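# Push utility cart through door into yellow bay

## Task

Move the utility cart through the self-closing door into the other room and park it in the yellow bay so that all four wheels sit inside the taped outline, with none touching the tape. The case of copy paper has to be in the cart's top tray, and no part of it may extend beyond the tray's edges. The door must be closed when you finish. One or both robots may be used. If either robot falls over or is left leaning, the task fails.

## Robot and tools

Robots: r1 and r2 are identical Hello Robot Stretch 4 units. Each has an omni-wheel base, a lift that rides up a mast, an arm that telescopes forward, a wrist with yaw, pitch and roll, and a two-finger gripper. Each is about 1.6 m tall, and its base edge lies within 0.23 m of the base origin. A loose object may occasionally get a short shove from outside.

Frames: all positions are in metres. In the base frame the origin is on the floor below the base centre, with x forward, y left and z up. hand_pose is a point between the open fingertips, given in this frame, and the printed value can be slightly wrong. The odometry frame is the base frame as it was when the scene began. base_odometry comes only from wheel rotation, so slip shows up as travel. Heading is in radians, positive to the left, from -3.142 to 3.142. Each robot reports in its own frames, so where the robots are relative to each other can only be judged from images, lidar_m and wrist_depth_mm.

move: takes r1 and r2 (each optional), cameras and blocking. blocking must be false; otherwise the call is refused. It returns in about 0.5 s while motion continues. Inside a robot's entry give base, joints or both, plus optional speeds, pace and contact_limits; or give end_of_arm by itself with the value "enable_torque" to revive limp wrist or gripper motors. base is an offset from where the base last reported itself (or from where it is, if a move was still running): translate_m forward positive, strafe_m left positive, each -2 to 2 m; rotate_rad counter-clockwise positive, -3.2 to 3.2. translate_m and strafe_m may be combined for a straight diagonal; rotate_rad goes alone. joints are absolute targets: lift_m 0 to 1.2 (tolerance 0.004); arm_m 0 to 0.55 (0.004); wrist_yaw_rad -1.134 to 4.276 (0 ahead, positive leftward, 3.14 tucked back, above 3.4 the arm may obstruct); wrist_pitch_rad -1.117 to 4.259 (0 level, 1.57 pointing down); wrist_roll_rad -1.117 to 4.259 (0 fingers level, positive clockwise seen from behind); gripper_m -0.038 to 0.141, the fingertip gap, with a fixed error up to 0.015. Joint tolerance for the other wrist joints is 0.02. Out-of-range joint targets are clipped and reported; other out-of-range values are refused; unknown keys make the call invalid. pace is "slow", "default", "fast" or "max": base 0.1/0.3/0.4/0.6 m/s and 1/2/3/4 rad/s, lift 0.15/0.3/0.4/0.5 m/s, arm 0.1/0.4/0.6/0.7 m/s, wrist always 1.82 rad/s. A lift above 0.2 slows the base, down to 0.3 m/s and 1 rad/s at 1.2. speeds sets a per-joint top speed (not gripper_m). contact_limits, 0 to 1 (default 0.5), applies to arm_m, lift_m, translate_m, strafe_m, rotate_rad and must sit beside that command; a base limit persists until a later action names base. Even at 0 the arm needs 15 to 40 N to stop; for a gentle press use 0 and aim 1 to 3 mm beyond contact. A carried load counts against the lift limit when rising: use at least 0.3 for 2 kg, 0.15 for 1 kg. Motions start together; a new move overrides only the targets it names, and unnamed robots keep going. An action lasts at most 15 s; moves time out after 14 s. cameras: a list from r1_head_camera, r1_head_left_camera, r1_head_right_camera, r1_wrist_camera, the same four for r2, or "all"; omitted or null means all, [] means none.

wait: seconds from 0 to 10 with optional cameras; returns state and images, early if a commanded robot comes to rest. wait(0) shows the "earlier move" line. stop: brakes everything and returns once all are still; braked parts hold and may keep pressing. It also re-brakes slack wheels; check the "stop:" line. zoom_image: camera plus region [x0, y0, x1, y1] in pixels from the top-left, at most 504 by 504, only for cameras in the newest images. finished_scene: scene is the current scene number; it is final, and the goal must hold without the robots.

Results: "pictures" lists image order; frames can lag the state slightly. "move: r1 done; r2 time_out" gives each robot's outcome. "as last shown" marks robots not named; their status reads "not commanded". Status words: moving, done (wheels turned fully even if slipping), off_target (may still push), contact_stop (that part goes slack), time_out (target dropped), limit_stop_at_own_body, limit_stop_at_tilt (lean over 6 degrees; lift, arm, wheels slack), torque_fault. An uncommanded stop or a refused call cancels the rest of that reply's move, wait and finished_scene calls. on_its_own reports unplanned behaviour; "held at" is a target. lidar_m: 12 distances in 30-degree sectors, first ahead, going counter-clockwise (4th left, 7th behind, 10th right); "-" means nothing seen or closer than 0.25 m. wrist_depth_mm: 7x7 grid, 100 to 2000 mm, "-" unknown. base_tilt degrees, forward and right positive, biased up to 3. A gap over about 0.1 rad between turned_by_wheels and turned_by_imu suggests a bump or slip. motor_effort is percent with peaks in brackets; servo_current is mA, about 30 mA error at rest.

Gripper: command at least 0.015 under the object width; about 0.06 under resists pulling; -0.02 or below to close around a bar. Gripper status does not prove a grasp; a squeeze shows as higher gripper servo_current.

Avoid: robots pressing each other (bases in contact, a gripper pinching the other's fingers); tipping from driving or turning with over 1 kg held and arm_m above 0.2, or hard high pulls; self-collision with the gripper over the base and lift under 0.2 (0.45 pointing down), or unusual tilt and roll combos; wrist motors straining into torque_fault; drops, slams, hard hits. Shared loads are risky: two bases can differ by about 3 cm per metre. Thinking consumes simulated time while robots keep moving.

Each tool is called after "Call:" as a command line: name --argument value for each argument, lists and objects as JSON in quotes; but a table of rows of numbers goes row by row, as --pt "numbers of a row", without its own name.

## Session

Call:
move --blocking false

Scene clock: 0.00 s.
r1.base_odometry: x=+0.000 y=+0.000 heading=+0.000
r1.turned_by_wheels: +0.000
r1.turned_by_imu: +0.000
r1.base_tilt: forward=-1.6 right=+1.3
r1.lidar_m: 0.96 1.73 2.02 2.40 3.92 1.60 0.85 0.77 0.78 0.89 0.77 0.78
r1.base_status: not commanded
r1.joint_positions: lift_m=+0.124 arm_m=+0.000 wrist_yaw_rad=+3.194 wrist_pitch_rad=+0.002 wrist_roll_rad=+0.000 gripper_m=+0.056
r1.joint_status: not commanded
r1.measured_speeds: all 0
r1.motor_effort: lift_m=+19 arm_m=-4 wheel_0=-2 wheel_1=+1 wheel_2=+0
r1.servo_current: wrist_yaw_rad=59 wrist_pitch_rad=46 wrist_roll_rad=46 gripper_m=39
r1.hand_pose: x=-0.1216 y=+0.0722 z=+0.3019 quat_wxyz=(-0.026, -0.001, +0.000, +1.000) (m; r1's base frame)
r1.wrist_depth_mm: - 135 - - - - - / - 123 135 - - - - / - 121 191 - - - - / 110 136 194 - - - - / 137 - - - 1618 - - / 226 - 190 1098 188 1160 1118 / 224 163 750 798 768 768 759
r2.base_odometry: x=+0.000 y=+0.000 heading=+0.000
r2.turned_by_wheels: +0.000
r2.turned_by_imu: +0.000
r2.base_tilt: forward=-0.6 right=+0.1
r2.lidar_m: 1.29 1.32 1.58 2.33 2.36 2.78 1.41 1.41 2.77 2.39 2.42 1.48
r2.base_status: not commanded
r2.joint_positions: lift_m=+0.200 arm_m=+0.000 wrist_yaw_rad=+3.211 wrist_pitch_rad=+0.001 wrist_roll_rad=+0.000 gripper_m=+0.056
r2.joint_status: not commanded
r2.measured_speeds: all 0
r2.motor_effort: lift_m=+18 arm_m=-4 wheel_0=-1 wheel_1=+1 wheel_2=+1
r2.servo_current: wrist_yaw_rad=46 wrist_pitch_rad=39 wrist_roll_rad=52 gripper_m=52
r2.hand_pose: x=-0.1229 y=+0.0671 z=+0.3779 quat_wxyz=(-0.035, -0.001, +0.000, +0.999) (m; r2's base frame)
r2.wrist_depth_mm: - - 137 - - - - / - - 137 - - - - / - 109 138 - - - - / - 140 175 - - - - / 214 - - - - - - / 213 1281 196 1255 190 1336 1182 / 208 243 866 - - 854 878
pictures: r1_head_camera, r1_head_left_camera, r1_head_right_camera, r1_wrist_camera, r2_head_camera, r2_head_left_camera, r2_head_right_camera, r2_wrist_camera
Images, in order (width x height): r1_head_camera 420x560, r1_head_left_camera 420x672, r1_head_right_camera 420x672, r1_wrist_camera 616x392, r2_head_camera 420x560, r2_head_left_camera 420x672, r2_head_right_camera 420x672, r2_wrist_camera 616x392.

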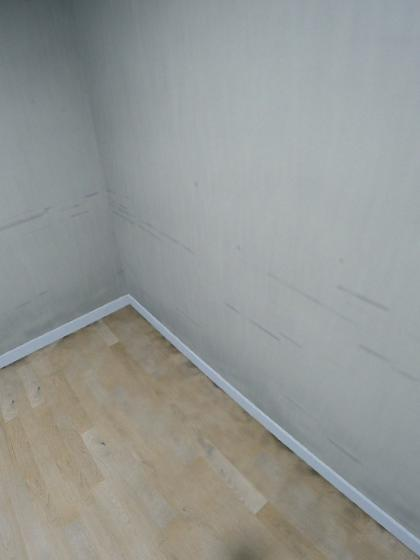

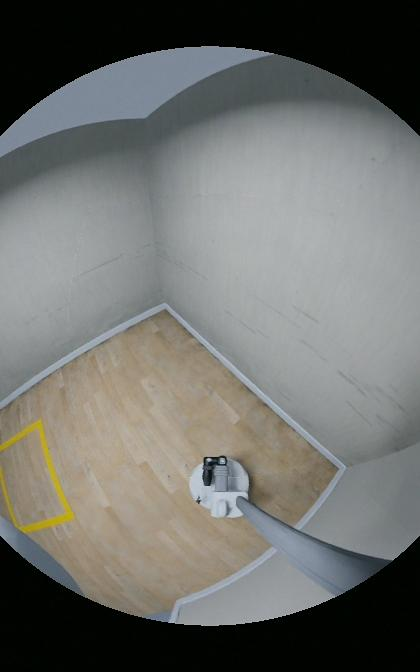

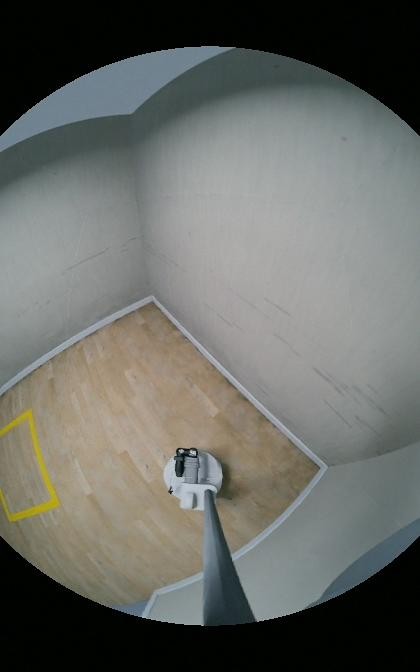

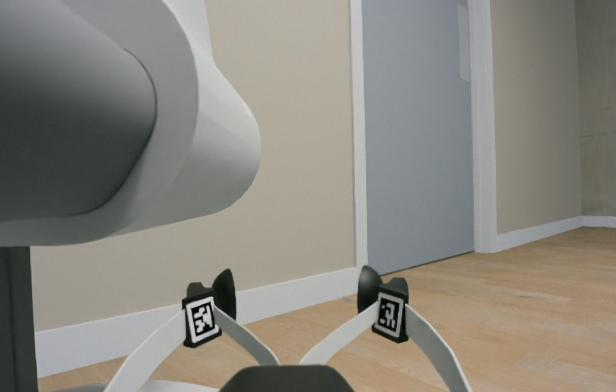

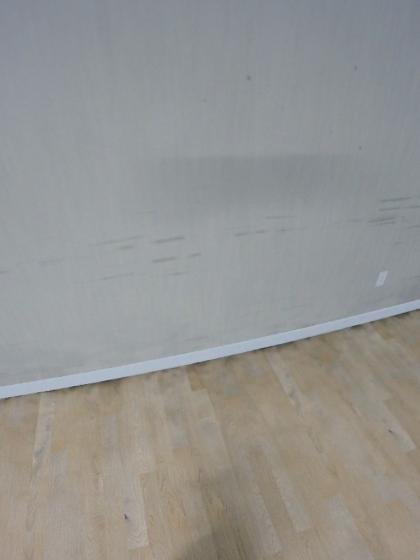

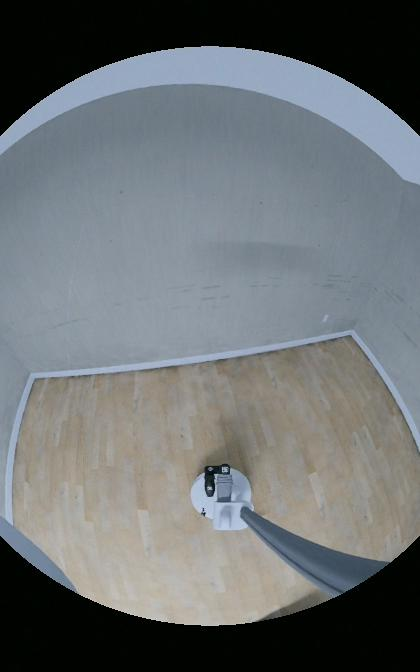

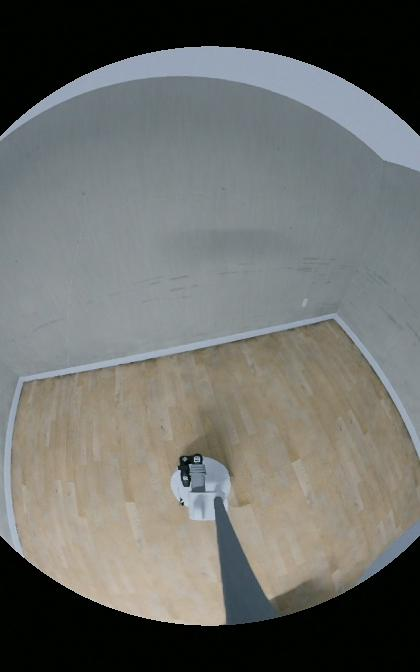

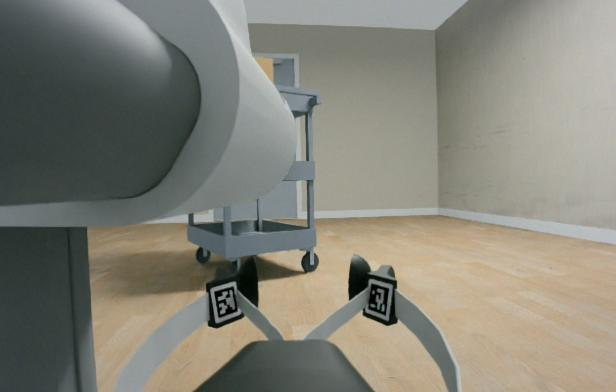

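Call:
move --r1 '{"base":{"rotate_rad":2.8},"joints":{"lift_m":0.7}}' --r2 '{"base":{"rotate_rad":3.14},"joints":{"lift_m":0.7}}' --blocking false --cameras '[]'

Call:
wait --seconds 2.2 --cameras '[]'

Call:
wait --seconds 1.5 --cameras '["r1_head_camera","r1_head_left_camera","r2_head_camera","r2_head_left_camera"]'

Scene clock: 10.40 s.
move: r1 moving; r2 moving
r1.base_odometry: x=+0.000 y=+0.000 heading=+0.253
r1.turned_by_wheels: +0.253
r1.turned_by_imu: +0.253
r1.base_tilt: forward=-1.6 right=+1.3
r1.lidar_m: 1.15 2.01 2.11 2.98 2.65 1.07 0.80 0.74 0.81 0.80 0.72 0.82
r1.base_status: rotate_rad moving
r1.joint_positions: lift_m=+0.162 arm_m=+0.000 wrist_yaw_rad=+3.194 wrist_pitch_rad=+0.002 wrist_roll_rad=+0.000 gripper_m=+0.056
r1.joint_status: lift_m moving
r1.measured_speeds: translate_m=+0.000 strafe_m=+0.000 rotate_rad=+0.974 lift_m=+0.146 arm_m=+0.000 wrist_yaw_rad=+0.000 wrist_pitch_rad=+0.000 wrist_roll_rad=+0.000
r1.motor_effort: lift_m=+24(27) arm_m=-4(4) wheel_0=-7(9) wheel_1=-6(7) wheel_2=-6(7)
r1.servo_current: wrist_yaw_rad=46(59) wrist_pitch_rad=39(52) wrist_roll_rad=33(65) gripper_m=39(46)
r1.hand_pose: x=-0.1216 y=+0.0722 z=+0.3395 quat_wxyz=(-0.026, -0.001, +0.000, +1.000) (m; r1's base frame)
r1.wrist_depth_mm: - 135 - - - - 1808 / - 123 135 - - - 1808 / - 121 192 - - - 1756 / 111 136 195 - - - 1808 / 137 - - - - - 1808 / 216 - 190 - 188 1229 1229 / 224 151 831 153 854 820 878
r2.base_odometry: x=+0.000 y=+0.000 heading=+0.252
r2.turned_by_wheels: +0.252
r2.turned_by_imu: +0.245
r2.base_tilt: forward=-0.7 right=+0.0
r2.lidar_m: 1.29 1.38 1.94 2.33 2.46 3.37 1.44 3.35 2.49 2.40 1.84 1.36
r2.base_status: rotate_rad moving
r2.joint_positions: lift_m=+0.238 arm_m=+0.000 wrist_yaw_rad=+3.211 wrist_pitch_rad=+0.001 wrist_roll_rad=+0.000 gripper_m=+0.056
r2.joint_status: lift_m moving
r2.measured_speeds: translate_m=+0.002 strafe_m=+0.000 rotate_rad=+0.977 lift_m=+0.146 arm_m=+0.000 wrist_yaw_rad=+0.000 wrist_pitch_rad=+0.000 wrist_roll_rad=+0.000
r2.motor_effort: lift_m=+23(25) arm_m=-4(4) wheel_0=-4(9) wheel_1=-10(10) wheel_2=-10(11)
r2.servo_current: wrist_yaw_rad=52(52) wrist_pitch_rad=46(46) wrist_roll_rad=52(65) gripper_m=46(52)
r2.hand_pose: x=-0.1229 y=+0.0671 z=+0.4157 quat_wxyz=(-0.035, -0.001, +0.000, +0.999) (m; r2's base frame)
r2.wrist_depth_mm: - - 137 - - - - / - - 137 1756 - - - / - 110 138 - - - - / - 140 176 - - - - / 215 - - - - - - / 213 1366 196 1430 190 1464 1281 / 210 242 1008 - - 976 946
pictures: none
No camera images: "cameras" was empty.

Scene clock: 12.60 s.
earlier move: r1 moving; r2 moving
r1.base_odometry: x=+0.000 y=+0.000 heading=+2.800
r1.turned_by_wheels: +2.547
r1.turned_by_imu: +2.561
r1.base_tilt: forward=-1.6 right=+1.3
r1.lidar_m: 1.15 0.81 0.74 0.78 0.81 0.77 0.80 1.07 2.04 2.09 2.77 3.71
r1.base_status: done
r1.joint_positions: lift_m=+0.693 arm_m=+0.000 wrist_yaw_rad=+3.194 wrist_pitch_rad=+0.002 wrist_roll_rad=+0.000 gripper_m=+0.056
r1.joint_status: lift_m moving
r1.measured_speeds: translate_m=+0.000 strafe_m=+0.000 rotate_rad=+0.000 lift_m=+0.069 arm_m=+0.000 wrist_yaw_rad=+0.000 wrist_pitch_rad=+0.000 wrist_roll_rad=+0.000
r1.motor_effort: lift_m=+26(28) arm_m=-4(4) wheel_0=-2(10) wheel_1=+1(9) wheel_2=+1(8)
r1.servo_current: wrist_yaw_rad=46(65) wrist_pitch_rad=46(52) wrist_roll_rad=52(65) gripper_m=46(52)
r1.hand_pose: x=-0.1216 y=+0.0722 z=+0.8702 quat_wxyz=(-0.026, -0.001, +0.000, +1.000) (m; r1's base frame)
r1.wrist_depth_mm: - 135 - - - - - / - 122 135 - - - - / - 121 190 - - - - / 110 136 194 - - - - / 137 - - - - - - / 216 - 190 - 187 - - / - 140 - 137 - - -
r2.base_odometry: x=+0.000 y=+0.000 heading=+3.139
r2.turned_by_wheels: +2.887
r2.turned_by_imu: +2.810
r2.base_tilt: forward=-0.7 right=+0.1
r2.lidar_m: 1.44 1.40 2.80 2.37 2.41 1.54 1.31 1.32 1.54 2.33 2.34 2.72
r2.base_status: rotate_rad moving
r2.joint_positions: lift_m=+0.700 arm_m=+0.000 wrist_yaw_rad=+3.211 wrist_pitch_rad=+0.001 wrist_roll_rad=+0.000 gripper_m=+0.056
r2.joint_status: lift_m moving
r2.measured_speeds: all 0
r2.motor_effort: lift_m=+21(26) arm_m=-4(4) wheel_0=-1(10) wheel_1=-3(10) wheel_2=-6(13)
r2.servo_current: wrist_yaw_rad=39(52) wrist_pitch_rad=39(46) wrist_roll_rad=52(65) gripper_m=46(52)
r2.hand_pose: x=-0.1228 y=+0.0671 z=+0.8776 quat_wxyz=(-0.035, -0.001, +0.000, +0.999) (m; r2's base frame)
r2.wrist_depth_mm: - - 137 - - - - / - 107 137 - - - - / - 113 138 234 - - - / - 140 164 - - - - / 215 - - - - - - / 213 - 189 - 188 - - / 211 123 - - - - -
wait: 2.20 s; no rest
pictures: none
No camera images: "cameras" was empty.

Scene clock: 12.83 s.
earlier move: r1 moving; r2 done
r1.base_odometry: x=+0.000 y=+0.000 heading=+2.800
r1.turned_by_wheels: +0.000
r1.turned_by_imu: +0.000
r1.base_tilt: forward=-1.6 right=+1.3
r1.lidar_m: 1.14 0.79 0.75 0.78 0.82 0.76 0.81 1.08 2.03 2.10 2.79 3.72
r1.base_status: done
r1.joint_positions: lift_m=+0.700 arm_m=+0.000 wrist_yaw_rad=+3.194 wrist_pitch_rad=+0.002 wrist_roll_rad=+0.000 gripper_m=+0.056
r1.joint_status: lift_m moving
r1.measured_speeds: translate_m=+0.000 strafe_m=+0.000 rotate_rad=+0.000 lift_m=+0.002 arm_m=+0.000 wrist_yaw_rad=+0.000 wrist_pitch_rad=+0.000 wrist_roll_rad=+0.000
r1.motor_effort: lift_m=+23(28) arm_m=-4(4) wheel_0=-2(10) wheel_1=+1(9) wheel_2=+1(8)
r1.servo_current: wrist_yaw_rad=59(65) wrist_pitch_rad=46(52) wrist_roll_rad=39(65) gripper_m=39(52)
r1.hand_pose: x=-0.1216 y=+0.0722 z=+0.8771 quat_wxyz=(-0.026, -0.001, +0.000, +1.000) (m; r1's base frame)
r1.wrist_depth_mm: - 135 - - - - - / - 122 145 - - - - / - 121 190 - - - - / 110 135 193 - - - - / 137 - - - - - - / 216 - 190 - 188 - - / - 140 - 137 - - -
r2.base_odometry: x=+0.000 y=+0.000 heading=+3.139
r2.turned_by_wheels: +0.000
r2.turned_by_imu: +0.000
r2.base_tilt: forward=-0.6 right=+0.1
r2.lidar_m: 1.42 1.38 2.78 2.38 2.42 1.53 1.33 1.30 1.57 2.34 2.33 2.72
r2.base_status: done
r2.joint_positions: lift_m=+0.700 arm_m=+0.000 wrist_yaw_rad=+3.211 wrist_pitch_rad=+0.001 wrist_roll_rad=+0.000 gripper_m=+0.056
r2.joint_status: all done
r2.measured_speeds: all 0
r2.motor_effort: lift_m=+21(26) arm_m=-4(4) wheel_0=-3(10) wheel_1=-4(10) wheel_2=-6(13)
r2.servo_current: wrist_yaw_rad=46(52) wrist_pitch_rad=46(46) wrist_roll_rad=52(65) gripper_m=46(52)
r2.hand_pose: x=-0.1228 y=+0.0671 z=+0.8776 quat_wxyz=(-0.035, -0.001, +0.000, +0.999) (m; r2's base frame)
r2.wrist_depth_mm: - - 137 - - - - / - 107 137 - - - - / - 113 139 234 - - - / - 140 164 - - - - / 216 - - - - - - / 212 - 189 - 189 - - / 210 123 - - - - -
wait: 0.23 of 1.5 s (r2 has come to rest)
pictures: r1_head_camera, r1_head_left_camera, r2_head_camera, r2_head_left_camera
Images, in order (width x height): r1_head_camera 420x560, r1_head_left_camera 420x672, r2_head_camera 420x560, r2_head_left_camera 420x672.

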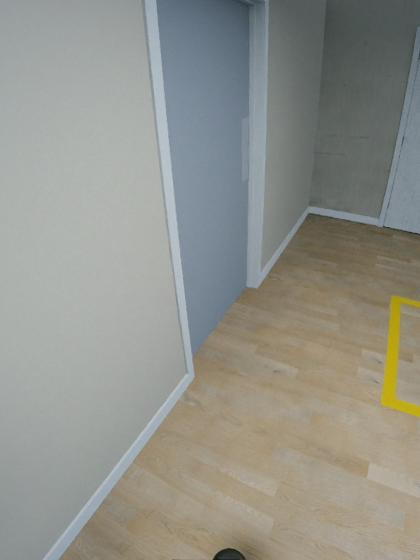

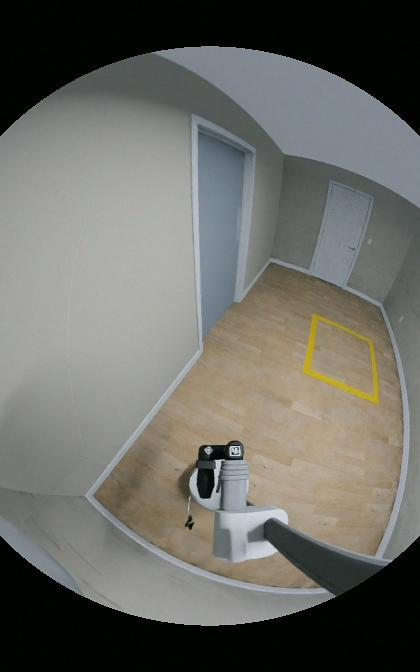

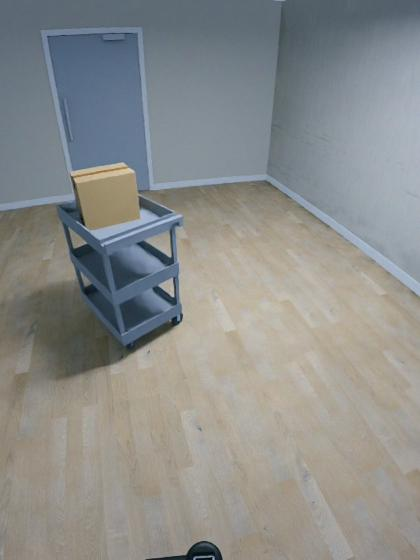

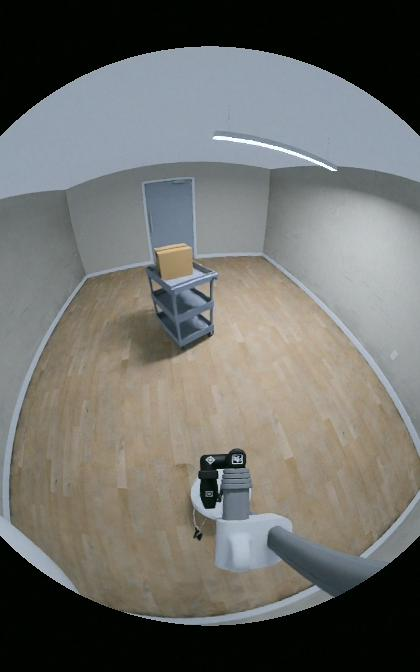

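Call:
zoom_image --camera "r2_head_camera" --region '[20, 140, 220, 380]'

Scaled by 2.100 from the camera's 420x560 image, which has a finer 1200x1600 frame.

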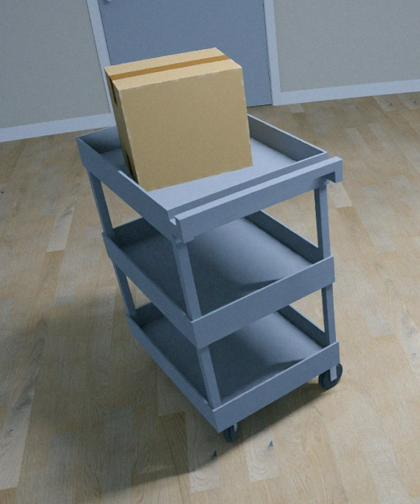

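Call:
move --r1 '{"base":{"translate_m":1.4,"strafe_m":-0.77},"joints":{"wrist_yaw_rad":0,"gripper_m":-0.02}}' --r2 '{"base":{"translate_m":1.6,"strafe_m":-0.75},"joints":{"wrist_yaw_rad":0,"lift_m":0.82}}' --blocking false --cameras '[]'

Call:
wait --seconds 6 --cameras '[]'

Call:
wait --seconds 2 --cameras '[]'

Call:
move --r1 '{"base":{"rotate_rad":1.0}}' --r2 '{"base":{"translate_m":1.75}}' --blocking false --cameras '[]'

Call:
wait --seconds 6 --cameras '[]'

Call:
wait --seconds 6 --cameras '["r1_head_camera","r1_head_left_camera","r2_head_camera","r2_head_left_camera"]'

Scene clock: 66.30 s.
earlier move: r1 done
move: r1 moving; r2 moving
r1.base_odometry: x=-0.024 y=+0.027 heading=+2.800
r1.turned_by_wheels: +0.000
r1.turned_by_imu: +0.000
r1.base_tilt: forward=-1.6 right=+1.3
r1.lidar_m: 1.15 0.80 0.75 0.78 0.87 0.81 0.83 1.12 2.02 2.09 2.77 3.70
r1.base_status: translate_m moving; strafe_m moving
r1.joint_positions: lift_m=+0.700 arm_m=+0.000 wrist_yaw_rad=+2.608 wrist_pitch_rad=+0.002 wrist_roll_rad=+0.000 gripper_m=+0.037
r1.joint_status: wrist_yaw_rad moving; gripper_m moving; the others done
r1.measured_speeds: translate_m=+0.121 strafe_m=-0.067 rotate_rad=-0.003 lift_m=+0.000 arm_m=+0.000 wrist_yaw_rad=-1.815 wrist_pitch_rad=+0.000 wrist_roll_rad=+0.000
r1.motor_effort: lift_m=+24(24) arm_m=-4(4) wheel_0=+10(10) wheel_1=+4(5) wheel_2=-9(9)
r1.servo_current: wrist_yaw_rad=104(137) wrist_pitch_rad=39(46) wrist_roll_rad=59(59) gripper_m=111(111)
r1.hand_pose: x=-0.0328 y=+0.2220 z=+0.8772 quat_wxyz=(+0.264, -0.001, +0.000, +0.965) (m; r1's base frame)
r1.wrist_depth_mm: - - - - - - - / - - - - - - - / - - - - - - - / - - - - - - - / - - - - - - - / - - 190 - 186 - - / - 143 - 138 152 - -
r2.base_odometry: x=-0.031 y=+0.015 heading=+3.139
r2.turned_by_wheels: +0.000
r2.turned_by_imu: +0.000
r2.base_tilt: forward=-0.7 right=+0.1
r2.lidar_m: 1.41 1.38 2.82 2.41 2.45 1.57 1.33 1.33 1.56 2.32 2.33 2.70
r2.base_status: translate_m moving; strafe_m moving
r2.joint_positions: lift_m=+0.738 arm_m=+0.000 wrist_yaw_rad=+2.650 wrist_pitch_rad=+0.001 wrist_roll_rad=+0.000 gripper_m=+0.056
r2.joint_status: lift_m moving; wrist_yaw_rad moving
r2.measured_speeds: translate_m=+0.120 strafe_m=-0.058 rotate_rad=-0.001 lift_m=+0.146 arm_m=+0.000 wrist_yaw_rad=-1.730 wrist_pitch_rad=+0.000 wrist_roll_rad=+0.000
r2.motor_effort: lift_m=+23(25) arm_m=-4(4) wheel_0=+7(9) wheel_1=+3(5) wheel_2=-13(14)
r2.servo_current: wrist_yaw_rad=72(137) wrist_pitch_rad=46(46) wrist_roll_rad=46(52) gripper_m=39(52)
r2.hand_pose: x=-0.0421 y=+0.2131 z=+0.9156 quat_wxyz=(+0.243, -0.001, +0.000, +0.970) (m; r2's base frame)
r2.wrist_depth_mm: - - - - - - - / 199 - - - - - - / 202 - - - - - - / 232 - - - - - - / - - - - - - - / - - 189 171 191 - - / - - - - - 1983 1863
pictures: none
No camera images: "cameras" was empty.

Scene clock: 72.30 s.
earlier move: r1 moving; r2 moving
r1.base_odometry: x=-1.061 y=+1.194 heading=+2.800
r1.turned_by_wheels: +0.000
r1.turned_by_imu: -0.004
r1.base_tilt: forward=-1.6 right=+1.3
r1.lidar_m: 1.22 0.93 0.88 0.90 1.10 2.33 2.43 2.11 1.99 2.04 2.42 2.31
r1.base_status: translate_m moving; strafe_m moving
r1.joint_positions: lift_m=+0.700 arm_m=+0.000 wrist_yaw_rad=+0.003 wrist_pitch_rad=+0.002 wrist_roll_rad=+0.000 gripper_m=-0.019
r1.joint_status: all done
r1.measured_speeds: all 0
r1.motor_effort: lift_m=+23(24) arm_m=+4(4) wheel_0=+0(12) wheel_1=+3(7) wheel_2=+0(10)
r1.servo_current: wrist_yaw_rad=46(137) wrist_pitch_rad=46(52) wrist_roll_rad=59(72) gripper_m=52(137)
r1.hand_pose: x=+0.4595 y=-0.0867 z=+0.8772 quat_wxyz=(+1.000, +0.000, +0.001, +0.001) (m; r1's base frame)
r1.wrist_depth_mm: - - - - - 1808 - / - - - - - 1808 - / - - - - - 1921 - / - - - - - 1863 - / - - - - - 1863 - / - - 183 198 - 1921 - / - 132 163 147 154 1808 -
r2.base_odometry: x=-1.570 y=+0.741 heading=+3.139
r2.turned_by_wheels: +0.000
r2.turned_by_imu: +0.003
r2.base_tilt: forward=-0.7 right=+0.1
r2.lidar_m: 2.61 3.16 0.99 0.80 3.49 3.04 2.65 2.47 1.43 1.25 1.22 1.44
r2.base_status: translate_m moving; strafe_m moving
r2.joint_positions: lift_m=+0.820 arm_m=+0.000 wrist_yaw_rad=+0.003 wrist_pitch_rad=+0.001 wrist_roll_rad=+0.000 gripper_m=+0.056
r2.joint_status: all done
r2.measured_speeds: translate_m=+0.122 strafe_m=-0.058 rotate_rad=-0.001 lift_m=+0.000 arm_m=+0.000 wrist_yaw_rad=+0.000 wrist_pitch_rad=+0.000 wrist_roll_rad=+0.000
r2.motor_effort: lift_m=+21(25) arm_m=-4(4) wheel_0=+4(12) wheel_1=+5(7) wheel_2=-3(14)
r2.servo_current: wrist_yaw_rad=39(137) wrist_pitch_rad=39(52) wrist_roll_rad=52(59) gripper_m=52(59)
r2.hand_pose: x=+0.4596 y=-0.0866 z=+0.9976 quat_wxyz=(+1.000, +0.000, +0.001, +0.001) (m; r2's base frame)
r2.wrist_depth_mm: - - - - - - - / - - - - - - - / - - - - - - - / - - - - - - - / - - - - - - - / - - 196 - 191 - - / - - - - - - -
wait: 6.00 s; no rest
pictures: none
No camera images: "cameras" was empty.

Scene clock: 72.47 s.
earlier move: r1 done; r2 moving
r1.base_odometry: x=-1.061 y=+1.194 heading=+2.800
r1.turned_by_wheels: +0.000
r1.turned_by_imu: +0.000
r1.base_tilt: forward=-1.6 right=+1.3
r1.lidar_m: 1.19 0.93 0.88 0.90 1.11 2.36 2.42 2.11 1.97 2.01 2.45 2.33
r1.base_status: done
r1.joint_positions: lift_m=+0.700 arm_m=+0.000 wrist_yaw_rad=+0.003 wrist_pitch_rad=+0.002 wrist_roll_rad=+0.000 gripper_m=-0.019
r1.joint_status: all done
r1.measured_speeds: all 0
r1.motor_effort: lift_m=+24(24) arm_m=+3(4) wheel_0=+0(12) wheel_1=+1(7) wheel_2=+1(10)
r1.servo_current: wrist_yaw_rad=65(137) wrist_pitch_rad=52(52) wrist_roll_rad=39(72) gripper_m=46(137)
r1.hand_pose: x=+0.4595 y=-0.0867 z=+0.8772 quat_wxyz=(+1.000, +0.000, +0.001, +0.001) (m; r1's base frame)
r1.wrist_depth_mm: - - - - - 1808 - / - - - - - 1921 - / - - - - - 1863 - / - - - - - 1808 - / - - - - - 1863 - / - - 183 198 - 1863 - / - 133 163 147 154 1863 -
r2.base_odometry: x=-1.586 y=+0.748 heading=+3.139
r2.turned_by_wheels: +0.000
r2.turned_by_imu: +0.000
r2.base_tilt: forward=-0.7 right=+0.1
r2.lidar_m: 2.55 3.14 1.00 0.79 3.52 3.07 2.67 2.44 1.47 1.22 1.22 1.45
r2.base_status: translate_m moving; strafe_m moving
r2.joint_positions: lift_m=+0.820 arm_m=+0.000 wrist_yaw_rad=+0.003 wrist_pitch_rad=+0.001 wrist_roll_rad=+0.000 gripper_m=+0.056
r2.joint_status: all done
r2.measured_speeds: translate_m=+0.080 strafe_m=-0.039 rotate_rad=-0.002 lift_m=+0.000 arm_m=+0.000 wrist_yaw_rad=+0.000 wrist_pitch_rad=+0.000 wrist_roll_rad=+0.000
r2.motor_effort: lift_m=+21(25) arm_m=-4(4) wheel_0=+6(12) wheel_1=+5(7) wheel_2=-4(14)
r2.servo_current: wrist_yaw_rad=46(137) wrist_pitch_rad=33(52) wrist_roll_rad=46(59) gripper_m=52(59)
r2.hand_pose: x=+0.4596 y=-0.0866 z=+0.9976 quat_wxyz=(+1.000, +0.000, +0.001, +0.001) (m; r2's base frame)
r2.wrist_depth_mm: - - - - - - - / - - - - - - - / - - - - - - - / - - - - - - - / - - - - - - - / - - 196 - 192 - - / - - - - - - -
wait: 0.17 of 2 s (r1 has come to rest)
pictures: none
No camera images: "cameras" was empty.

Scene clock: 72.97 s.
earlier move: r2 replaced
move: r1 moving; r2 moving
r1.base_odometry: x=-1.062 y=+1.194 heading=+3.053
r1.turned_by_wheels: +0.252
r1.turned_by_imu: +0.253
r1.base_tilt: forward=-1.6 right=+1.3
r1.lidar_m: 0.96 0.89 0.86 0.94 1.51 2.36 2.40 2.00 1.98 2.24 2.34 1.86
r1.base_status: rotate_rad moving
r1.joint_positions: lift_m=+0.700 arm_m=+0.000 wrist_yaw_rad=+0.002 wrist_pitch_rad=+0.002 wrist_roll_rad=+0.000 gripper_m=-0.019
r1.joint_status: not commanded
r1.measured_speeds: translate_m=+0.002 strafe_m=-0.001 rotate_rad=+0.974 lift_m=+0.000 arm_m=+0.000 wrist_yaw_rad=+0.000 wrist_pitch_rad=+0.000 wrist_roll_rad=+0.000
r1.motor_effort: lift_m=+23(24) arm_m=+4(4) wheel_0=-10(10) wheel_1=-7(9) wheel_2=-8(9)
r1.servo_current: wrist_yaw_rad=59(65) wrist_pitch_rad=39(46) wrist_roll_rad=46(59) gripper_m=52(59)
r1.hand_pose: x=+0.4595 y=-0.0867 z=+0.8772 quat_wxyz=(+1.000, +0.000, +0.001, +0.001) (m; r1's base frame)
r1.wrist_depth_mm: 683 - - - - - - / 683 - - - - - - / 691 - - - - - - / 699 - - - - - - / 676 - - - - - - / 691 - 182 198 179 - - / 683 133 163 147 144 - -
r2.base_odometry: x=-1.657 y=+0.754 heading=+3.139
r2.turned_by_wheels: +0.000
r2.turned_by_imu: +0.000
r2.base_tilt: forward=-0.6 right=+0.1
r2.lidar_m: 2.50 3.07 1.14 0.81 1.22 3.15 2.74 2.39 1.40 1.20 1.20 1.41
r2.base_status: earlier translate_m replaced; translate_m moving
r2.joint_positions: lift_m=+0.820 arm_m=+0.000 wrist_yaw_rad=+0.003 wrist_pitch_rad=+0.001 wrist_roll_rad=+0.000 gripper_m=+0.056
r2.joint_status: not commanded
r2.measured_speeds: translate_m=+0.198 strafe_m=-0.001 rotate_rad=-0.001 lift_m=+0.000 arm_m=+0.000 wrist_yaw_rad=+0.000 wrist_pitch_rad=+0.000 wrist_roll_rad=+0.000
r2.motor_effort: lift_m=+21(21) arm_m=-4(4) wheel_0=+9(11) wheel_1=+8(12) wheel_2=-11(14)
r2.servo_current: wrist_yaw_rad=52(59) wrist_pitch_rad=39(39) wrist_roll_rad=46(52) gripper_m=46(52)
r2.hand_pose: x=+0.4595 y=-0.0867 z=+0.9976 quat_wxyz=(+1.000, +0.000, +0.001, +0.001) (m; r2's base frame)
r2.wrist_depth_mm: - - - - - - - / - - - - - - - / - - - - - - - / - - - - - - - / - - - - - - - / - - 196 - 190 - - / - - - - - - -
pictures: none
No camera images: "cameras" was empty.

Scene clock: 74.17 s.
earlier move: r1 done; r2 moving
r1.base_odometry: x=-1.062 y=+1.194 heading=-2.483
r1.turned_by_wheels: +0.747
r1.turned_by_imu: +0.752
r1.base_tilt: forward=-1.6 right=+1.2
r1.lidar_m: 0.87 0.90 1.08 2.30 2.40 2.12 1.97 2.04 2.52 2.34 1.30 0.94
r1.base_status: done
r1.joint_positions: lift_m=+0.700 arm_m=+0.000 wrist_yaw_rad=+0.002 wrist_pitch_rad=+0.002 wrist_roll_rad=+0.000 gripper_m=-0.019
r1.joint_status: not commanded
r1.measured_speeds: all 0
r1.motor_effort: lift_m=+22(24) arm_m=+0(4) wheel_0=-4(10) wheel_1=-2(9) wheel_2=+0(9)
r1.servo_current: wrist_yaw_rad=46(65) wrist_pitch_rad=39(52) wrist_roll_rad=46(59) gripper_m=52(59)
r1.hand_pose: x=+0.4595 y=-0.0867 z=+0.8773 quat_wxyz=(+1.000, +0.000, +0.001, +0.001) (m; r1's base frame)
r1.wrist_depth_mm: - - - - 699 707 - / - - - - 699 683 - / - - - - 691 699 - / - - - - - 676 - / - - - - - 683 - / - - 184 199 170 668 - / - 132 163 146 144 627 -
r2.base_odometry: x=-1.998 y=+0.755 heading=+3.139
r2.turned_by_wheels: +0.000
r2.turned_by_imu: +0.001
r2.base_tilt: forward=-0.6 right=+0.0
r2.lidar_m: 2.34 2.76 3.16 0.94 0.89 3.54 3.06 2.20 1.30 1.12 1.12 1.35
r2.base_status: translate_m moving
r2.joint_positions: lift_m=+0.820 arm_m=+0.000 wrist_yaw_rad=+0.003 wrist_pitch_rad=+0.001 wrist_roll_rad=+0.000 gripper_m=+0.056
r2.joint_status: not commanded
r2.measured_speeds: translate_m=+0.300 strafe_m=-0.001 rotate_rad=+0.001 lift_m=+0.000 arm_m=+0.000 wrist_yaw_rad=+0.000 wrist_pitch_rad=+0.000 wrist_roll_rad=+0.000
r2.motor_effort: lift_m=+21(21) arm_m=-4(5) wheel_0=+6(12) wheel_1=+7(12) wheel_2=-9(14)
r2.servo_current: wrist_yaw_rad=39(59) wrist_pitch_rad=46(46) wrist_roll_rad=39(59) gripper_m=46(52)
r2.hand_pose: x=+0.4595 y=-0.0867 z=+0.9977 quat_wxyz=(+1.000, +0.000, +0.001, +0.001) (m; r2's base frame)
r2.wrist_depth_mm: - - - - - - - / - - - - - - - / - - - - - - - / - - - - - - - / - - - - - - - / - - 196 - 190 - - / - - - - - - -
wait: 1.20 of 6 s (r1 has come to rest)
pictures: none
No camera images: "cameras" was empty.

Scene clock: 79.53 s.
earlier move: r2 done
r1.base_odometry: x=-1.062 y=+1.194 heading=-2.483
r1.turned_by_wheels: +0.000
r1.turned_by_imu: +0.000
r1.base_tilt: forward=-1.6 right=+1.3
r1.lidar_m: 0.87 0.90 1.06 2.29 2.39 2.12 1.96 2.03 2.52 2.35 1.33 0.94
r1.base_status: done
r1.joint_positions: lift_m=+0.700 arm_m=+0.000 wrist_yaw_rad=+0.002 wrist_pitch_rad=+0.002 wrist_roll_rad=+0.000 gripper_m=-0.019
r1.joint_status: not commanded
r1.measured_speeds: all 0
r1.motor_effort: lift_m=+22(24) arm_m=-4(4) wheel_0=-4(10) wheel_1=-3(9) wheel_2=+0(9)
r1.servo_current: wrist_yaw_rad=52(72) wrist_pitch_rad=46(52) wrist_roll_rad=39(72) gripper_m=59(59)
r1.hand_pose: x=+0.4595 y=-0.0867 z=+0.8773 quat_wxyz=(+1.000, +0.000, +0.001, +0.001) (m; r1's base frame)
r1.wrist_depth_mm: - - - - 699 699 - / - - - - 699 676 - / - - - - 691 699 - / - - - - - 691 - / - - - - - 676 - / - - 183 198 170 661 - / - 133 163 147 144 640 -
r2.base_odometry: x=-3.336 y=+0.758 heading=+3.139
r2.turned_by_wheels: +0.000
r2.turned_by_imu: +0.002
r2.base_tilt: forward=-0.7 right=+0.1
r2.lidar_m: 1.45 1.44 1.70 3.02 1.72 1.70 - 1.58 0.92 0.79 0.79 0.93
r2.base_status: done
r2.joint_positions: lift_m=+0.820 arm_m=+0.000 wrist_yaw_rad=+0.003 wrist_pitch_rad=+0.001 wrist_roll_rad=+0.000 gripper_m=+0.056
r2.joint_status: not commanded
r2.measured_speeds: all 0
r2.motor_effort: lift_m=+20(21) arm_m=-4(5) wheel_0=+2(12) wheel_1=+2(12) wheel_2=-4(14)
r2.servo_current: wrist_yaw_rad=39(59) wrist_pitch_rad=46(46) wrist_roll_rad=39(59) gripper_m=39(52)
r2.hand_pose: x=+0.4595 y=-0.0867 z=+0.9977 quat_wxyz=(+1.000, +0.000, +0.001, +0.001) (m; r2's base frame)
r2.wrist_depth_mm: - - - - - - - / - - - - - - - / - - - - - - - / - - - - - - - / - - - - - - - / - - 189 - 187 - - / - - - - - - -
wait: 5.37 of 6 s (r2 has come to rest)
pictures: r1_head_camera, r1_head_left_camera, r2_head_camera, r2_head_left_camera
Images, in order (width x height): r1_head_camera 420x560, r1_head_left_camera 420x672, r2_head_camera 420x560, r2_head_left_camera 420x672.

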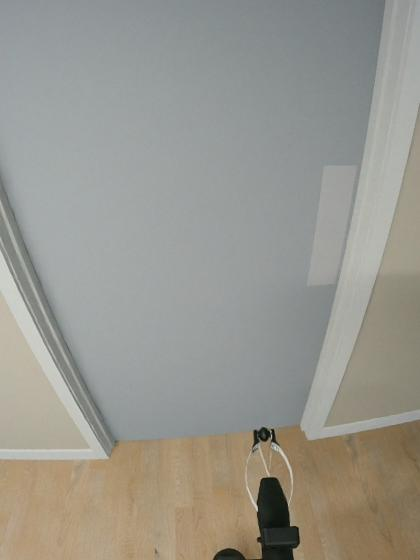

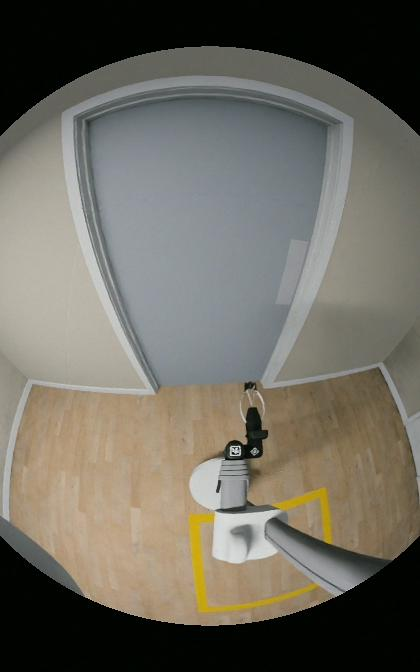

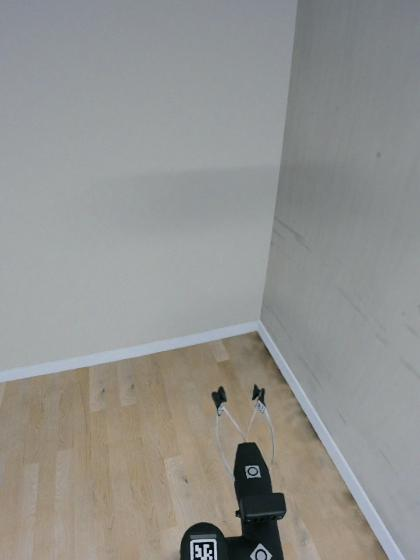

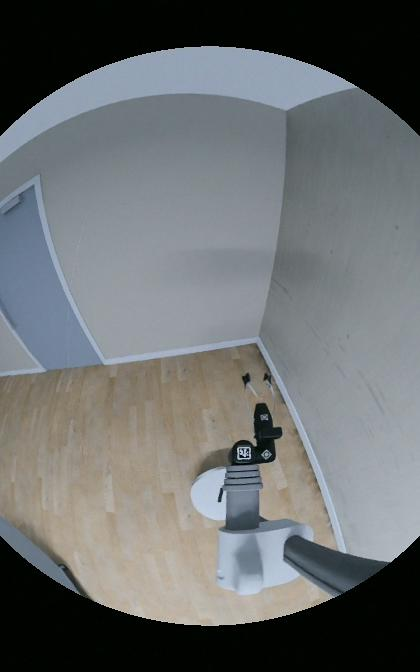

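Call:
move --r1 '{"base":{"strafe_m":-0.23},"joints":{"arm_m":0.28}}' --r2 '{"base":{"rotate_rad":1.89},"joints":{"gripper_m":0.1}}' --blocking false --cameras '[]'

Call:
wait --seconds 2.2 --cameras '[]'

Call:
wait --seconds 1 --cameras '["r1_head_camera"]'

Call:
move --r2 '{"base":{"strafe_m":-0.65}}' --blocking false --cameras '[]'

Call:
wait --seconds 4 --cameras '["r1_head_camera","r2_head_camera","r2_head_right_camera"]'

Scene clock: 100.53 s.
move: r1 moving; r2 moving
r1.base_odometry: x=-1.084 y=+1.223 heading=-2.483
r1.turned_by_wheels: +0.000
r1.turned_by_imu: +0.000
r1.base_tilt: forward=-1.6 right=+1.3
r1.lidar_m: 0.87 0.90 1.06 2.31 2.44 2.14 1.96 2.02 2.48 2.28 1.29 0.93
r1.base_status: strafe_m moving
r1.joint_positions: lift_m=+0.700 arm_m=+0.051 wrist_yaw_rad=+0.002 wrist_pitch_rad=+0.002 wrist_roll_rad=+0.000 gripper_m=-0.019
r1.joint_status: arm_m moving
r1.measured_speeds: translate_m=+0.000 strafe_m=-0.141 rotate_rad=+0.002 lift_m=+0.000 arm_m=+0.195 wrist_yaw_rad=+0.000 wrist_pitch_rad=+0.000 wrist_roll_rad=+0.000
r1.motor_effort: lift_m=+22(22) arm_m=+4(7) wheel_0=+10(12) wheel_1=-9(11) wheel_2=-1(1)
r1.servo_current: wrist_yaw_rad=46(72) wrist_pitch_rad=46(46) wrist_roll_rad=46(65) gripper_m=59(59)
r1.hand_pose: x=+0.5102 y=-0.0867 z=+0.8773 quat_wxyz=(+1.000, +0.000, +0.001, +0.001) (m; r1's base frame)
r1.wrist_depth_mm: - - - - 661 634 - / - - - - 661 634 - / - - - - 668 634 - / - - - - - 621 - / - - - - - 634 - / - - 182 198 171 627 - / - 132 163 147 144 585 -
r2.base_odometry: x=-3.336 y=+0.758 heading=-2.892
r2.turned_by_wheels: +0.252
r2.turned_by_imu: +0.245
r2.base_tilt: forward=-0.7 right=+0.1
r2.lidar_m: 1.43 1.53 2.09 3.95 1.69 1.82 3.26 1.13 0.81 0.78 0.83 1.14
r2.base_status: rotate_rad moving
r2.joint_positions: lift_m=+0.820 arm_m=+0.000 wrist_yaw_rad=+0.002 wrist_pitch_rad=+0.001 wrist_roll_rad=+0.000 gripper_m=+0.075
r2.joint_status: gripper_m moving
r2.measured_speeds: translate_m=-0.001 strafe_m=-0.002 rotate_rad=+0.972 lift_m=+0.000 arm_m=+0.000 wrist_yaw_rad=+0.000 wrist_pitch_rad=+0.000 wrist_roll_rad=+0.000
r2.motor_effort: lift_m=+21(21) arm_m=-4(4) wheel_0=-8(9) wheel_1=-10(10) wheel_2=-11(11)
r2.servo_current: wrist_yaw_rad=46(59) wrist_pitch_rad=39(46) wrist_roll_rad=59(59) gripper_m=91(91)
r2.hand_pose: x=+0.4595 y=-0.0867 z=+0.9977 quat_wxyz=(+1.000, +0.000, +0.001, +0.001) (m; r2's base frame)
r2.wrist_depth_mm: - - - - - - - / - - - - - - - / - - - - - - - / - - - - - - - / - - - - - - - / - - 189 - 187 - - / - - - - - - -
pictures: none
No camera images: "cameras" was empty.

Scene clock: 102.10 s.
earlier move: r1 done; r2 moving
r1.base_odometry: x=-1.202 y=+1.376 heading=-2.483
r1.turned_by_wheels: +0.000
r1.turned_by_imu: -0.001
r1.base_tilt: forward=-1.6 right=+1.3
r1.lidar_m: 0.84 0.93 1.10 2.36 2.63 2.11 1.92 2.01 2.29 2.10 1.34 0.91
r1.base_status: done
r1.joint_positions: lift_m=+0.700 arm_m=+0.280 wrist_yaw_rad=+0.002 wrist_pitch_rad=+0.002 wrist_roll_rad=+0.000 gripper_m=-0.019
r1.joint_status: all done
r1.measured_speeds: all 0
r1.motor_effort: lift_m=+22(22) arm_m=+4(9) wheel_0=+0(12) wheel_1=+0(11) wheel_2=+0(2)
r1.servo_current: wrist_yaw_rad=52(72) wrist_pitch_rad=46(52) wrist_roll_rad=59(65) gripper_m=52(59)
r1.hand_pose: x=+0.7394 y=-0.0867 z=+0.8773 quat_wxyz=(+1.000, +0.000, +0.001, +0.001) (m; r1's base frame)
r1.wrist_depth_mm: 402 407 418 427 397 364 370 / 399 407 418 430 397 366 368 / 402 410 421 427 399 366 373 / 402 407 418 427 404 368 373 / 404 413 421 427 404 366 373 / 404 413 418 198 355 370 373 / 404 410 179 183 170 368 373
r2.base_odometry: x=-3.336 y=+0.758 heading=-1.255
r2.turned_by_wheels: +1.637
r2.turned_by_imu: +1.594
r2.base_tilt: forward=-0.7 right=+0.1
r2.lidar_m: 3.95 1.69 1.86 2.57 1.09 0.83 0.78 0.85 1.18 1.45 1.55 2.24
r2.base_status: rotate_rad moving
r2.joint_positions: lift_m=+0.820 arm_m=+0.000 wrist_yaw_rad=+0.002 wrist_pitch_rad=+0.001 wrist_roll_rad=+0.000 gripper_m=+0.100
r2.joint_status: all done
r2.measured_speeds: all 0
r2.motor_effort: lift_m=+20(21) arm_m=-4(4) wheel_0=-5(10) wheel_1=-2(10) wheel_2=-6(13)
r2.servo_current: wrist_yaw_rad=39(65) wrist_pitch_rad=39(46) wrist_roll_rad=46(59) gripper_m=52(91)
r2.hand_pose: x=+0.4595 y=-0.0867 z=+0.9977 quat_wxyz=(+1.000, +0.000, +0.001, +0.001) (m; r2's base frame)
r2.wrist_depth_mm: - - - - - - - / - - - - - - - / - - - - - - - / 1430 - - - - - - / 1499 - - - - - - / - - 195 - 195 - - / - - - - - - -
wait: 1.57 of 2.2 s (r1 has come to rest)
pictures: none
No camera images: "cameras" was empty.

Scene clock: 102.27 s.
earlier move: r2 done
r1.base_odometry: x=-1.202 y=+1.376 heading=-2.483
r1.turned_by_wheels: +0.000
r1.turned_by_imu: +0.000
r1.base_tilt: forward=-1.6 right=+1.3
r1.lidar_m: 0.86 0.90 1.10 2.38 2.64 2.09 1.94 1.99 2.29 2.11 1.34 0.86
r1.base_status: done
r1.joint_positions: lift_m=+0.700 arm_m=+0.280 wrist_yaw_rad=+0.002 wrist_pitch_rad=+0.002 wrist_roll_rad=+0.000 gripper_m=-0.019
r1.joint_status: all done
r1.measured_speeds: all 0
r1.motor_effort: lift_m=+22(22) arm_m=+5(9) wheel_0=+0(12) wheel_1=+0(11) wheel_2=+0(2)
r1.servo_current: wrist_yaw_rad=65(72) wrist_pitch_rad=46(52) wrist_roll_rad=78(78) gripper_m=52(59)
r1.hand_pose: x=+0.7394 y=-0.0867 z=+0.8773 quat_wxyz=(+1.000, +0.000, +0.001, +0.001) (m; r1's base frame)
r1.wrist_depth_mm: 399 407 415 424 399 364 370 / 402 410 418 427 397 366 368 / 402 410 418 430 399 366 373 / 404 415 421 424 410 366 373 / 402 410 424 430 407 366 373 / 407 413 415 198 355 370 373 / 404 413 179 427 171 368 375
r2.base_odometry: x=-3.336 y=+0.758 heading=-1.255
r2.turned_by_wheels: +0.000
r2.turned_by_imu: +0.000
r2.base_tilt: forward=-0.7 right=+0.1
r2.lidar_m: 3.93 1.70 1.84 2.59 1.10 0.80 0.79 0.86 1.23 1.46 1.56 2.22
r2.base_status: done
r2.joint_positions: lift_m=+0.820 arm_m=+0.000 wrist_yaw_rad=+0.002 wrist_pitch_rad=+0.001 wrist_roll_rad=+0.000 gripper_m=+0.100
r2.joint_status: all done
r2.measured_speeds: all 0
r2.motor_effort: lift_m=+20(21) arm_m=-4(4) wheel_0=-4(10) wheel_1=-3(10) wheel_2=-5(13)
r2.servo_current: wrist_yaw_rad=39(65) wrist_pitch_rad=39(46) wrist_roll_rad=46(59) gripper_m=52(91)
r2.hand_pose: x=+0.4595 y=-0.0867 z=+0.9977 quat_wxyz=(+1.000, +0.000, +0.001, +0.001) (m; r2's base frame)
r2.wrist_depth_mm: - - - - - - - / - - - - - - - / - - - - - - - / 1430 - - - - - - / 1537 - - - - - - / - - 196 - 195 - - / - - - - - - -
wait: 0.17 of 1 s (r2 has come to rest)
pictures: r1_head_camera
Images, in order (width x height): r1_head_camera 420x560.

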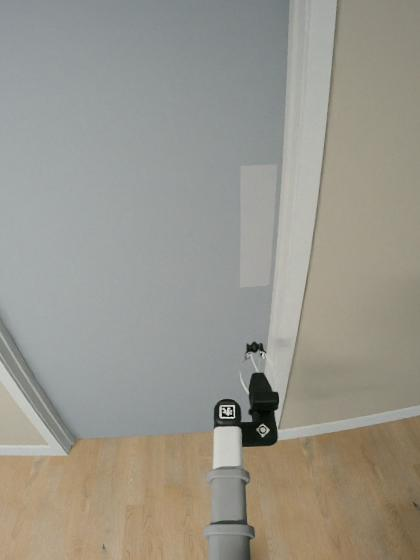

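Scene clock: 102.77 s.
move: r2 moving
r1: as last shown
r1.lidar_m: 0.88 0.90 1.08 2.36 2.63 2.10 1.92 2.01 2.28 2.11 1.34 0.86
r1.motor_effort: lift_m=+22(22) arm_m=+5(5) wheel_0=+1(1) wheel_1=+0(1) wheel_2=+0(0)
r1.servo_current: wrist_yaw_rad=52(65) wrist_pitch_rad=39(46) wrist_roll_rad=52(78) gripper_m=52(59)
r1.wrist_depth_mm: 397 407 415 424 399 364 373 / 402 407 418 427 394 366 370 / 397 413 421 424 402 366 373 / 399 413 421 427 410 368 373 / 407 413 418 430 404 368 373 / 404 413 415 198 355 368 377 / 404 413 180 183 170 370 375
r2.base_odometry: x=-3.371 y=+0.746 heading=-1.255
r2.turned_by_wheels: +0.000
r2.turned_by_imu: +0.000
r2.base_tilt: forward=-0.7 right=+0.1
r2.lidar_m: 3.94 1.72 1.86 2.63 1.12 0.79 0.79 0.86 1.22 1.40 1.51 2.18
r2.base_status: strafe_m moving
r2.joint_positions: lift_m=+0.820 arm_m=+0.000 wrist_yaw_rad=+0.002 wrist_pitch_rad=+0.001 wrist_roll_rad=+0.000 gripper_m=+0.100
r2.joint_status: not commanded
r2.measured_speeds: translate_m=-0.001 strafe_m=-0.140 rotate_rad=+0.003 lift_m=+0.000 arm_m=+0.000 wrist_yaw_rad=+0.000 wrist_pitch_rad=+0.000 wrist_roll_rad=+0.000
r2.motor_effort: lift_m=+20(21) arm_m=-4(4) wheel_0=+10(10) wheel_1=-11(11) wheel_2=+0(4)
r2.servo_current: wrist_yaw_rad=52(52) wrist_pitch_rad=39(46) wrist_roll_rad=39(52) gripper_m=52(52)
r2.hand_pose: x=+0.4595 y=-0.0867 z=+0.9977 quat_wxyz=(+1.000, +0.000, +0.001, +0.001) (m; r2's base frame)
r2.wrist_depth_mm: - - - - - - - / - - - - - - - / - - - - - - - / 1499 - - - - - - / 1464 - - - - - - / - - 195 - 195 - - / - 1983 - - - - -
pictures: none
No camera images: "cameras" was empty.

Scene clock: 105.77 s.
earlier move: r2 done
r1.base_odometry: x=-1.202 y=+1.376 heading=-2.483
r1.turned_by_wheels: +0.000
r1.turned_by_imu: +0.000
r1.base_tilt: forward=-1.6 right=+1.3
r1.lidar_m: 0.87 0.92 1.12 2.36 2.63 2.12 1.94 2.01 2.29 2.10 1.33 0.88
r1.base_status: not commanded
r1.joint_positions: lift_m=+0.700 arm_m=+0.280 wrist_yaw_rad=+0.002 wrist_pitch_rad=+0.002 wrist_roll_rad=+0.000 gripper_m=-0.019
r1.joint_status: not commanded
r1.measured_speeds: all 0
r1.motor_effort: lift_m=+22(22) arm_m=+5(5) wheel_0=+1(1) wheel_1=+1(1) wheel_2=+0(0)
r1.servo_current: wrist_yaw_rad=39(65) wrist_pitch_rad=33(52) wrist_roll_rad=39(78) gripper_m=59(59)
r1.hand_pose: x=+0.7394 y=-0.0867 z=+0.8773 quat_wxyz=(+1.000, +0.000, +0.001, +0.001) (m; r1's base frame)
r1.wrist_depth_mm: 399 407 415 427 399 366 368 / 402 407 421 427 394 364 370 / 402 413 415 430 402 366 370 / 404 410 418 424 410 366 373 / 402 413 424 430 404 370 375 / 404 413 415 198 353 368 370 / 404 413 180 183 171 368 375
r2.base_odometry: x=-3.954 y=+0.556 heading=-1.255
r2.turned_by_wheels: +0.000
r2.turned_by_imu: +0.001
r2.base_tilt: forward=-0.7 right=+0.1
r2.lidar_m: 3.89 2.08 2.13 2.71 1.13 0.87 0.82 0.90 0.83 0.80 0.87 1.27
r2.base_status: done
r2.joint_positions: lift_m=+0.820 arm_m=+0.000 wrist_yaw_rad=+0.002 wrist_pitch_rad=+0.001 wrist_roll_rad=+0.000 gripper_m=+0.100
r2.joint_status: not commanded
r2.measured_speeds: all 0
r2.motor_effort: lift_m=+21(21) arm_m=-4(5) wheel_0=+2(13) wheel_1=-1(12) wheel_2=+0(4)
r2.servo_current: wrist_yaw_rad=52(59) wrist_pitch_rad=46(46) wrist_roll_rad=46(65) gripper_m=52(59)
r2.hand_pose: x=+0.4595 y=-0.0867 z=+0.9977 quat_wxyz=(+1.000, +0.000, +0.001, +0.001) (m; r2's base frame)
r2.wrist_depth_mm: - - - - - - - / - - - - - - - / - - - - - - - / - - - - - - - / - - - - - - - / - - 196 - 195 - - / - - - - - - -
wait: 3.00 of 4 s (r2 has come to rest)
pictures: r1_head_camera, r2_head_camera, r2_head_right_camera
Images, in order (width x height): r1_head_camera 420x560, r2_head_camera 420x560, r2_head_right_camera 420x672.

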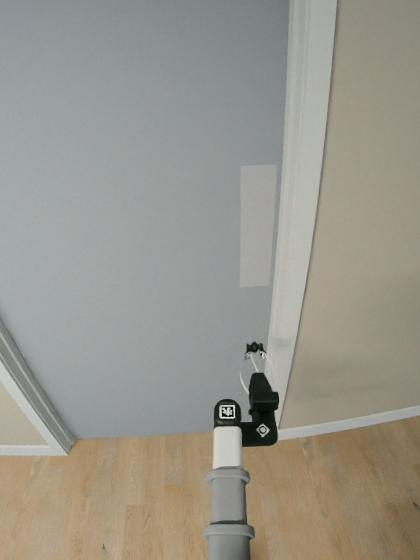

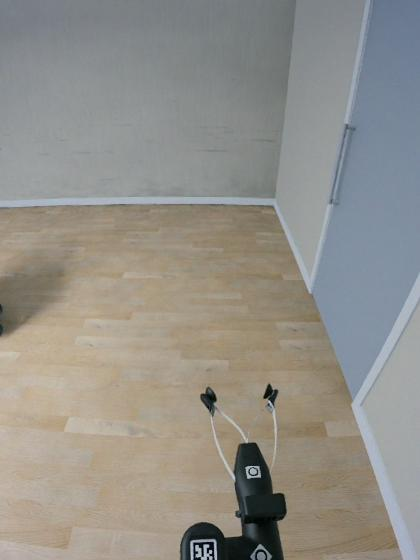

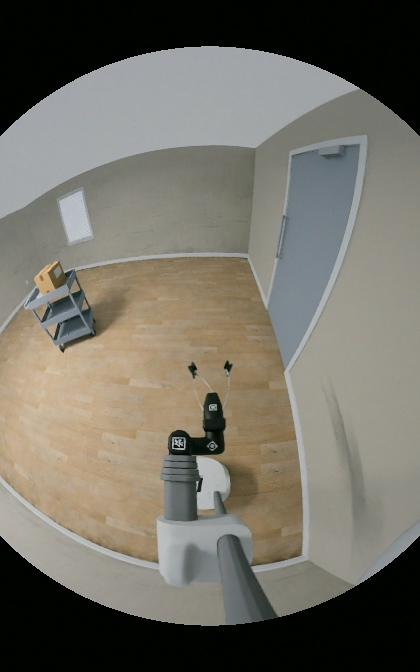

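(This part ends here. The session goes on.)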